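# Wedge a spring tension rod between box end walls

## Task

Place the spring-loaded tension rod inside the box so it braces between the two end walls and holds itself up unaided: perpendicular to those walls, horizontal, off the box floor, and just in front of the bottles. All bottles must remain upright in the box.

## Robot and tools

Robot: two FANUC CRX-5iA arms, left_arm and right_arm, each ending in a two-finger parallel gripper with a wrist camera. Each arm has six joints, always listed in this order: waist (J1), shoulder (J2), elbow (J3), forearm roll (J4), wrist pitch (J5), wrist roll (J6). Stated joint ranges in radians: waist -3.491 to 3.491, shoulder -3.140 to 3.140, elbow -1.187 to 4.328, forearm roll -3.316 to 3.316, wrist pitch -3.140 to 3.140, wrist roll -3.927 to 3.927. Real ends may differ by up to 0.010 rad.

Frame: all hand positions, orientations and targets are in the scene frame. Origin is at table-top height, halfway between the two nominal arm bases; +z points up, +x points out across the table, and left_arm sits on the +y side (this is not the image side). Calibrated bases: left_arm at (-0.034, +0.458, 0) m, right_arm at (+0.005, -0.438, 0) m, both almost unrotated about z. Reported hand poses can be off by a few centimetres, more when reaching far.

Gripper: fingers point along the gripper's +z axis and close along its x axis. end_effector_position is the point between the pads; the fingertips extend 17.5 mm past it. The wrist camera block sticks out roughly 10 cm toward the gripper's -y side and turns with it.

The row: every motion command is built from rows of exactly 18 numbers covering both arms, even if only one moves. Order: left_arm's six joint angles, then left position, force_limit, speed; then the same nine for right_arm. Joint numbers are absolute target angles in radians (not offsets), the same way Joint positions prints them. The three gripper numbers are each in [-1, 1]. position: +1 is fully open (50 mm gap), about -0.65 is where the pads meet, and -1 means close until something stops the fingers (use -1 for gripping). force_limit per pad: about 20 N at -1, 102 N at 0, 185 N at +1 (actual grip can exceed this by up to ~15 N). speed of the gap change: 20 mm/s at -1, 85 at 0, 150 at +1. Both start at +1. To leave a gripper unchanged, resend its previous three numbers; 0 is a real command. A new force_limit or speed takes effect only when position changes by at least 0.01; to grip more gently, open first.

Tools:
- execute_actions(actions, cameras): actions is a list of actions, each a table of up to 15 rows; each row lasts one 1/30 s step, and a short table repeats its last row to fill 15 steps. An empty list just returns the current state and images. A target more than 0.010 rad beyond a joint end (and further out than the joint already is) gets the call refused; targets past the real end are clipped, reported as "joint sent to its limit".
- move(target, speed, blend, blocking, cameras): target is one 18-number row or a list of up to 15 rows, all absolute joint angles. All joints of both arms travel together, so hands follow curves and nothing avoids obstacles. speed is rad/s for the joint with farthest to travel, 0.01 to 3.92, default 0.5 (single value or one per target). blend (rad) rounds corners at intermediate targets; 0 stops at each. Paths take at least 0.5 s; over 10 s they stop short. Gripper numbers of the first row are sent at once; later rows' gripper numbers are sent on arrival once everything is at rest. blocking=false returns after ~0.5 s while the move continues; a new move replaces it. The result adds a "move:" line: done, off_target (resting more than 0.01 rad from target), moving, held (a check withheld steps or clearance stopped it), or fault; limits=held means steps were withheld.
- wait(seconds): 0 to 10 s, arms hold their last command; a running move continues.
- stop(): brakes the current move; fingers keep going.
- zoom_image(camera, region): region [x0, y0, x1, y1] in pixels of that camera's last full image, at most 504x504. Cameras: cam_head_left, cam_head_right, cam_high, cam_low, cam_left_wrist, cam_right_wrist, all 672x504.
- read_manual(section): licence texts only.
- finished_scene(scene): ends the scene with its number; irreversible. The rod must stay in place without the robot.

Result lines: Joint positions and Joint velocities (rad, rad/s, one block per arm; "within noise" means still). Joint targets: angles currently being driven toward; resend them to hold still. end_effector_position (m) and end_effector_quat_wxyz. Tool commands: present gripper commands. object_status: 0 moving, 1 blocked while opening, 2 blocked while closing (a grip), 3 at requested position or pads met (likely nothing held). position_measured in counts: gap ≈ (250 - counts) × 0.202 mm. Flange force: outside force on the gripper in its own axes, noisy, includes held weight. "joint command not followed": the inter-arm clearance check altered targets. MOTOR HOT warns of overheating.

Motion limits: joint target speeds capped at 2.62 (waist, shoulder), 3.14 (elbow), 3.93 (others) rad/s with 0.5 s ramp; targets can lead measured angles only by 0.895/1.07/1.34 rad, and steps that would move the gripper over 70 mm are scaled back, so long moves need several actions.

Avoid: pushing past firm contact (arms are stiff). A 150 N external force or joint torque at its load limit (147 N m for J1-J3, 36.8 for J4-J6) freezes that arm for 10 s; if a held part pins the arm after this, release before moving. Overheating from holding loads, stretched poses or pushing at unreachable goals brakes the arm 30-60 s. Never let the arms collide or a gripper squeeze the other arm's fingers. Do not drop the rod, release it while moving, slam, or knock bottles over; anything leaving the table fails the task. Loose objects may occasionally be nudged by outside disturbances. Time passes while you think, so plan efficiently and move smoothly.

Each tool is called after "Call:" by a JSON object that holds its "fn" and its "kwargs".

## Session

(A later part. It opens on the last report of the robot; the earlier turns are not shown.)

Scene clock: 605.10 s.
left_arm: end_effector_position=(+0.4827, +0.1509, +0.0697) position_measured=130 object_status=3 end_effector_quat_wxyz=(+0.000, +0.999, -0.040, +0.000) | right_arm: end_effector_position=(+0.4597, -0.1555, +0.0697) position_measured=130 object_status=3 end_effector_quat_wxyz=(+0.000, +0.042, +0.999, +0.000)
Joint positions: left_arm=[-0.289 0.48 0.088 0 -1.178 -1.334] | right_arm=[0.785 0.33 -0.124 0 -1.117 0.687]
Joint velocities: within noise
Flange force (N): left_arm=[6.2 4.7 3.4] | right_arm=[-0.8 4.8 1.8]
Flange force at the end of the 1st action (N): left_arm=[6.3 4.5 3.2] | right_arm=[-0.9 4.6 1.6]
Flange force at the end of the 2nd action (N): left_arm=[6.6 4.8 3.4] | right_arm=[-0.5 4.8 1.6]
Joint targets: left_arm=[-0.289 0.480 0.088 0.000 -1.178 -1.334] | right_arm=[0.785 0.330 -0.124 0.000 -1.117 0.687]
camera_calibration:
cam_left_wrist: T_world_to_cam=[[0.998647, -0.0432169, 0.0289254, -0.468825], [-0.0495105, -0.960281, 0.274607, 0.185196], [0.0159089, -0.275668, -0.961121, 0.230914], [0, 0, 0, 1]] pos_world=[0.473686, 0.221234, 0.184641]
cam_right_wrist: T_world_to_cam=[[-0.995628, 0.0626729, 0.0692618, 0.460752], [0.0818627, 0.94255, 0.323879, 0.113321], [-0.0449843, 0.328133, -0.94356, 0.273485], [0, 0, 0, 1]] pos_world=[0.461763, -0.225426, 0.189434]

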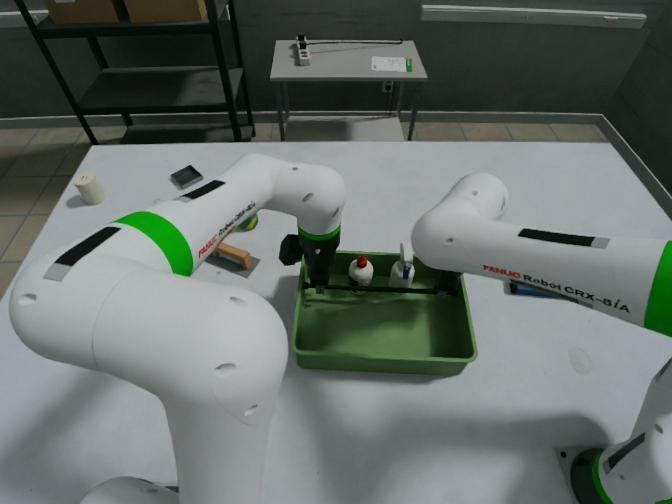

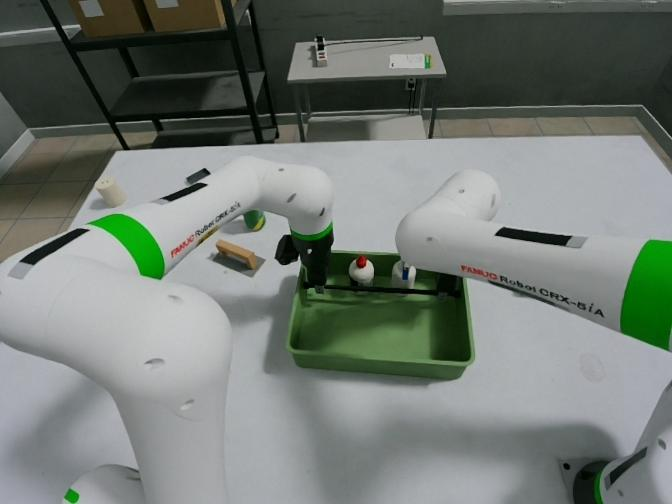

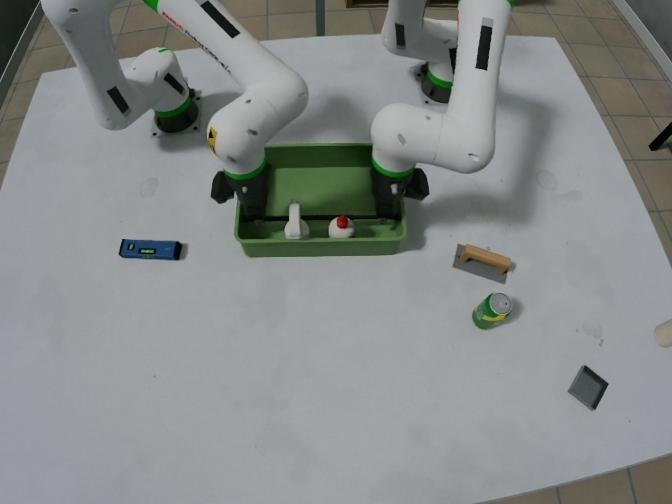

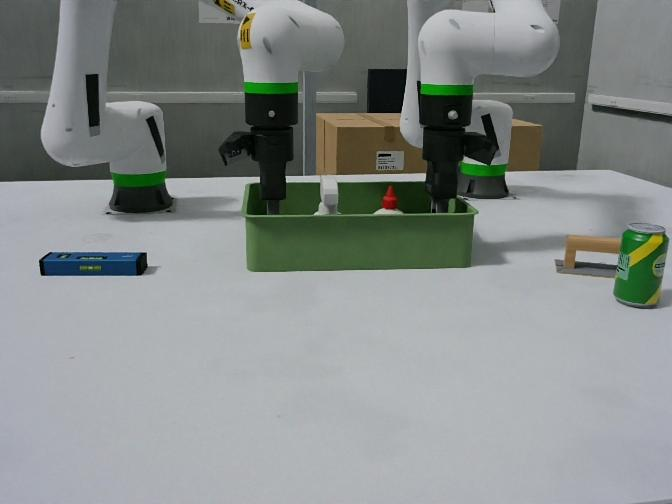

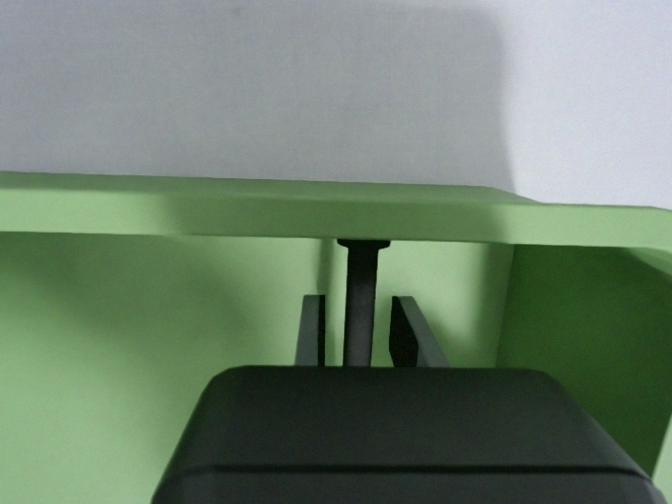

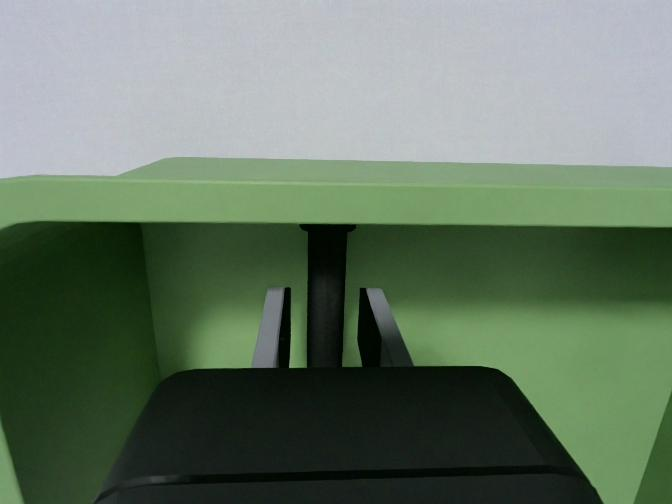

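Call:
{"fn": "move", "kwargs": {"target": [[-0.28917, 0.45825, 0.11877, 0, -1.23131, -1.33357, 0.15, -0.6, -1, 0.78474, 0.30465, -0.09324, 0, -1.17291, 0.68662, 0.15, -0.6, -1], [-0.28917, 0.43926, 0.15261, 0, -1.28414, -1.33357, 0.15, -0.6, -1, 0.78474, 0.28257, -0.05953, 0, -1.22869, 0.68662, 0.15, -0.6, -1], [-0.28917, 0.41534, 0.21483, 0, -1.37029, -1.33357, 0.15, -0.6, -1, 0.78474, 0.25393, 0.00164, 0, -1.31851, 0.68662, 0.15, -0.6, -1]], "speed": 0.1, "cameras": ["cam_left_wrist", "cam_right_wrist"]}}

Call:
{"fn": "move", "kwargs": {"target": [-0.33154, -0.03599, -0.35591, 0, -1.25088, -1.34204, 0.15, -0.6, -1, 1.19843, -0.20385, -0.50370, 0, -1.27095, 0.22209, 0.15, -0.6, -1], "speed": 0.4}}

Call:
{"fn": "zoom_image", "kwargs": {"camera": "cam_head_right", "region": [270, 220, 500, 390]}}

Call:
{"fn": "zoom_image", "kwargs": {"camera": "cam_high", "region": [215, 130, 425, 265]}}

Call:
{"fn": "zoom_image", "kwargs": {"camera": "cam_head_left", "region": [270, 220, 500, 390]}}

Scene clock: 621.30 s.
left_arm: end_effector_position=(+0.4828, +0.1509, +0.1600) position_measured=130 object_status=3 end_effector_quat_wxyz=(+0.000, +0.999, -0.040, +0.000) | right_arm: end_effector_position=(+0.4597, -0.1555, +0.1600) position_measured=130 object_status=3 end_effector_quat_wxyz=(+0.000, +0.042, +0.999, +0.000)
Joint positions: left_arm=[-0.289 0.415 0.215 0 -1.37 -1.334] | right_arm=[0.785 0.254 0.002 0 -1.318 0.687]
Joint velocities: within noise
Flange force (N): left_arm=[6.5 4.7 1.7] | right_arm=[-0.2 4.3 0.9]
Joint targets: left_arm=[-0.289 0.415 0.215 0.000 -1.370 -1.334] | right_arm=[0.785 0.254 0.002 0.000 -1.319 0.687]
move: done
camera_calibration:
cam_left_wrist: T_world_to_cam=[[0.998647, -0.0432146, 0.0289248, -0.471437], [-0.0495081, -0.960281, 0.274608, 0.160397], [0.0159089, -0.275668, -0.961121, 0.317703], [0, 0, 0, 1]] pos_world=[0.473686, 0.221234, 0.274941]
cam_right_wrist: T_world_to_cam=[[-0.995627, 0.0626792, 0.0692639, 0.454498], [0.0818693, 0.94255, 0.323878, 0.0840715], [-0.0449843, 0.328133, -0.94356, 0.358688], [0, 0, 0, 1]] pos_world=[0.461763, -0.225426, 0.279734]
Images, in order (width x height): cam_left_wrist 672x504, cam_right_wrist 672x504.

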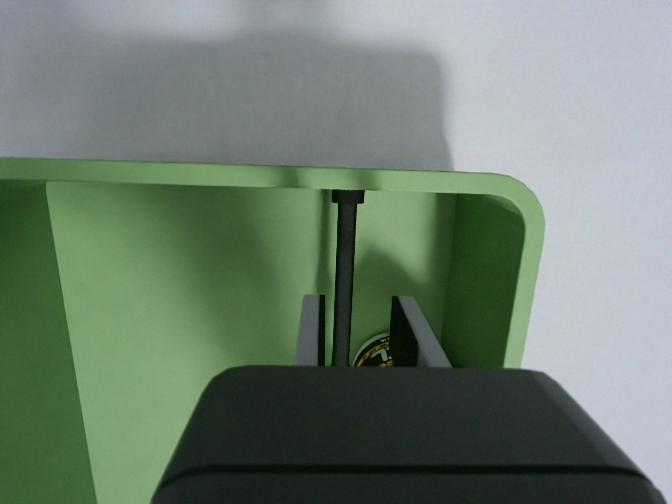

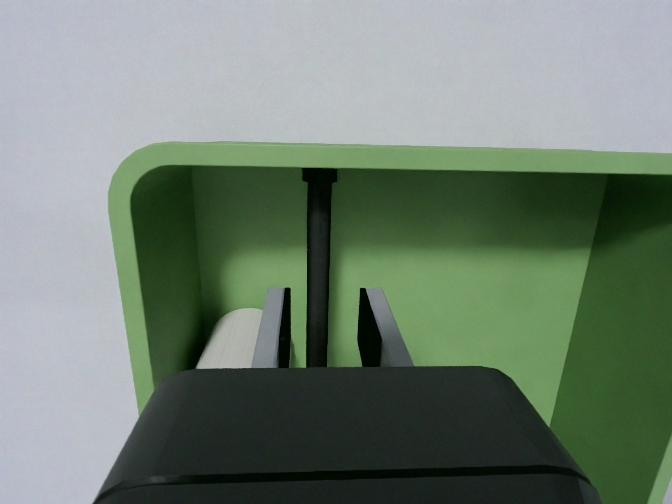

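Scene clock: 623.13 s.
left_arm: end_effector_position=(+0.2883, +0.1975, +0.1450) position_measured=130 object_status=3 end_effector_quat_wxyz=(+0.000, +0.998, -0.066, +0.000) | right_arm: end_effector_position=(+0.2410, -0.1759, +0.1450) position_measured=130 object_status=3 end_effector_quat_wxyz=(+0.000, +0.067, +0.998, +0.000)
Joint positions: left_arm=[-0.332 -0.036 -0.356 0 -1.251 -1.342] | right_arm=[1.198 -0.204 -0.504 0 -1.271 0.222]
Joint velocities: within noise
Flange force (N): left_arm=[3.3 4.3 1.7] | right_arm=[5.1 3.4 0.7]
Joint targets: left_arm=[-0.332 -0.036 -0.356 0.000 -1.251 -1.342] | right_arm=[1.198 -0.204 -0.504 0.000 -1.271 0.222]
move: done
camera_calibration:
cam_left_wrist: T_world_to_cam=[[0.995168, -0.0938239, 0.028933, -0.263849], [-0.0981651, -0.956533, 0.274606, 0.212904], [0.00191071, -0.27612, -0.961121, 0.323343], [0, 0, 0, 1]] pos_world=[0.282856, 0.268176, 0.259941]
cam_right_wrist: T_world_to_cam=[[-0.991159, 0.113167, 0.0692607, 0.246862], [0.129635, 0.937186, 0.323848, 0.113637], [-0.0282611, 0.329964, -0.94357, 0.337689], [0, 0, 0, 1]] pos_world=[0.239492, -0.245861, 0.264734]

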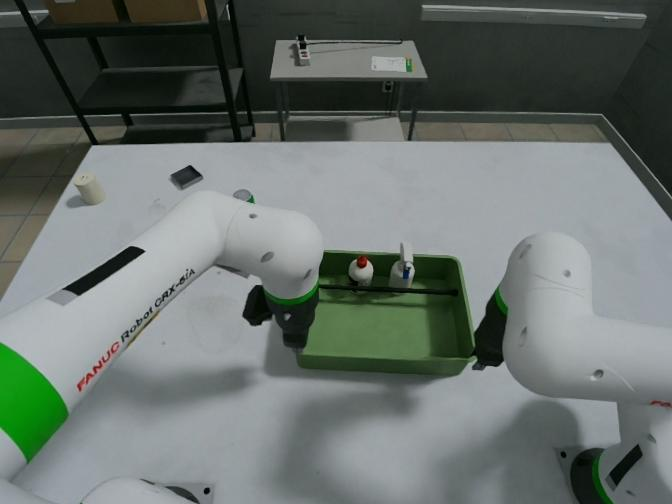

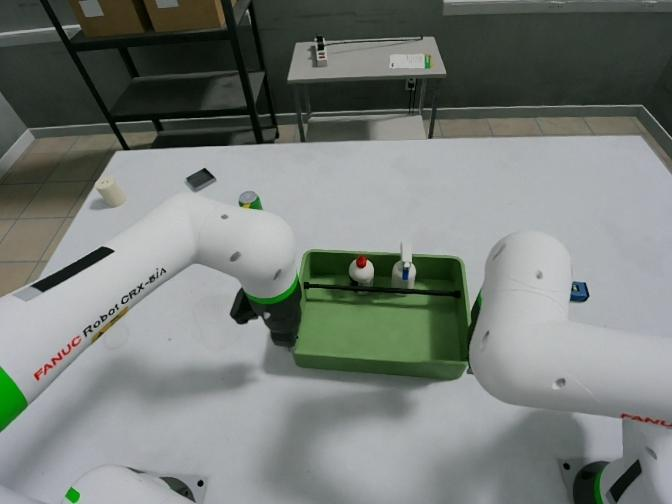

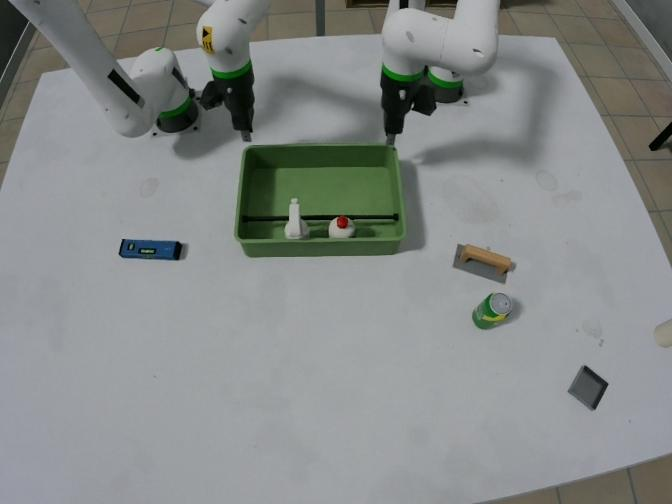

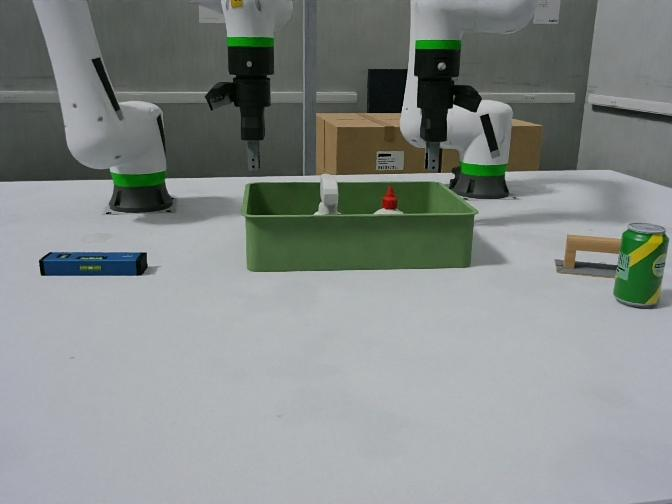

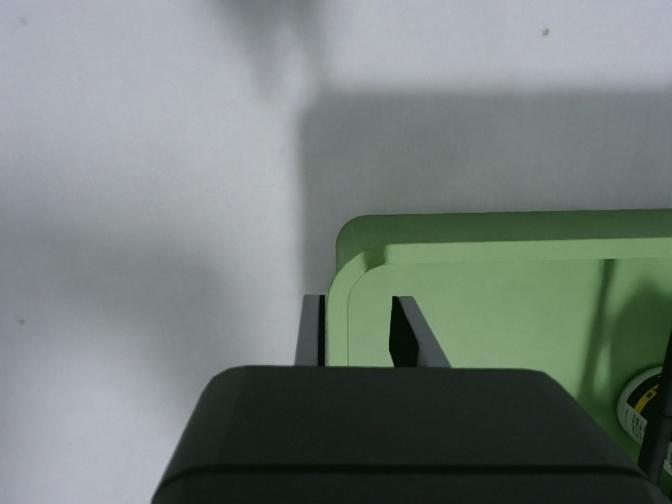

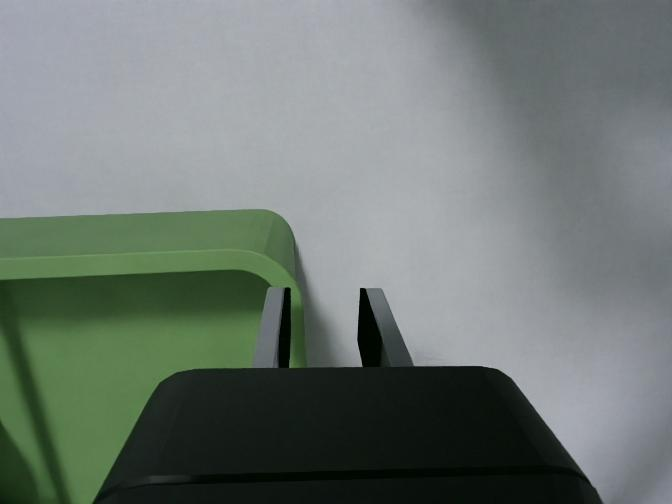

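Scaled by 2.191 from the camera's 672x504 image, which has a finer 960x720 frame.

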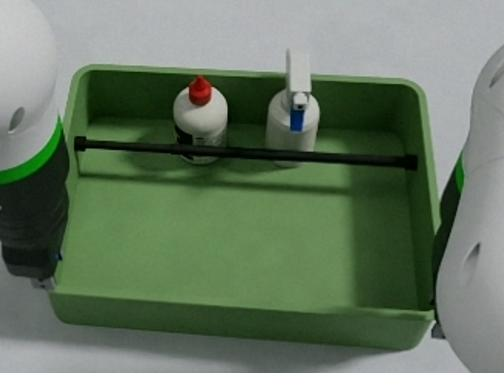

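Scaled by 2.400 from the camera's 672x504 image, which has a finer 960x720 frame.

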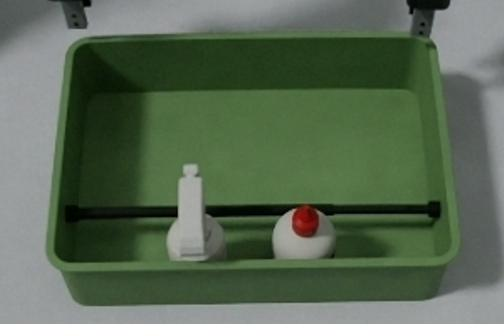

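Scaled by 2.191 from the camera's 672x504 image, which has a finer 960x720 frame.

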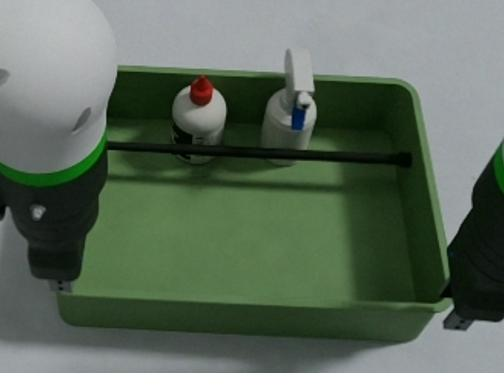

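Call:
{"fn": "finished_scene", "kwargs": {"scene": 1}}

The scene is finished: the task was done.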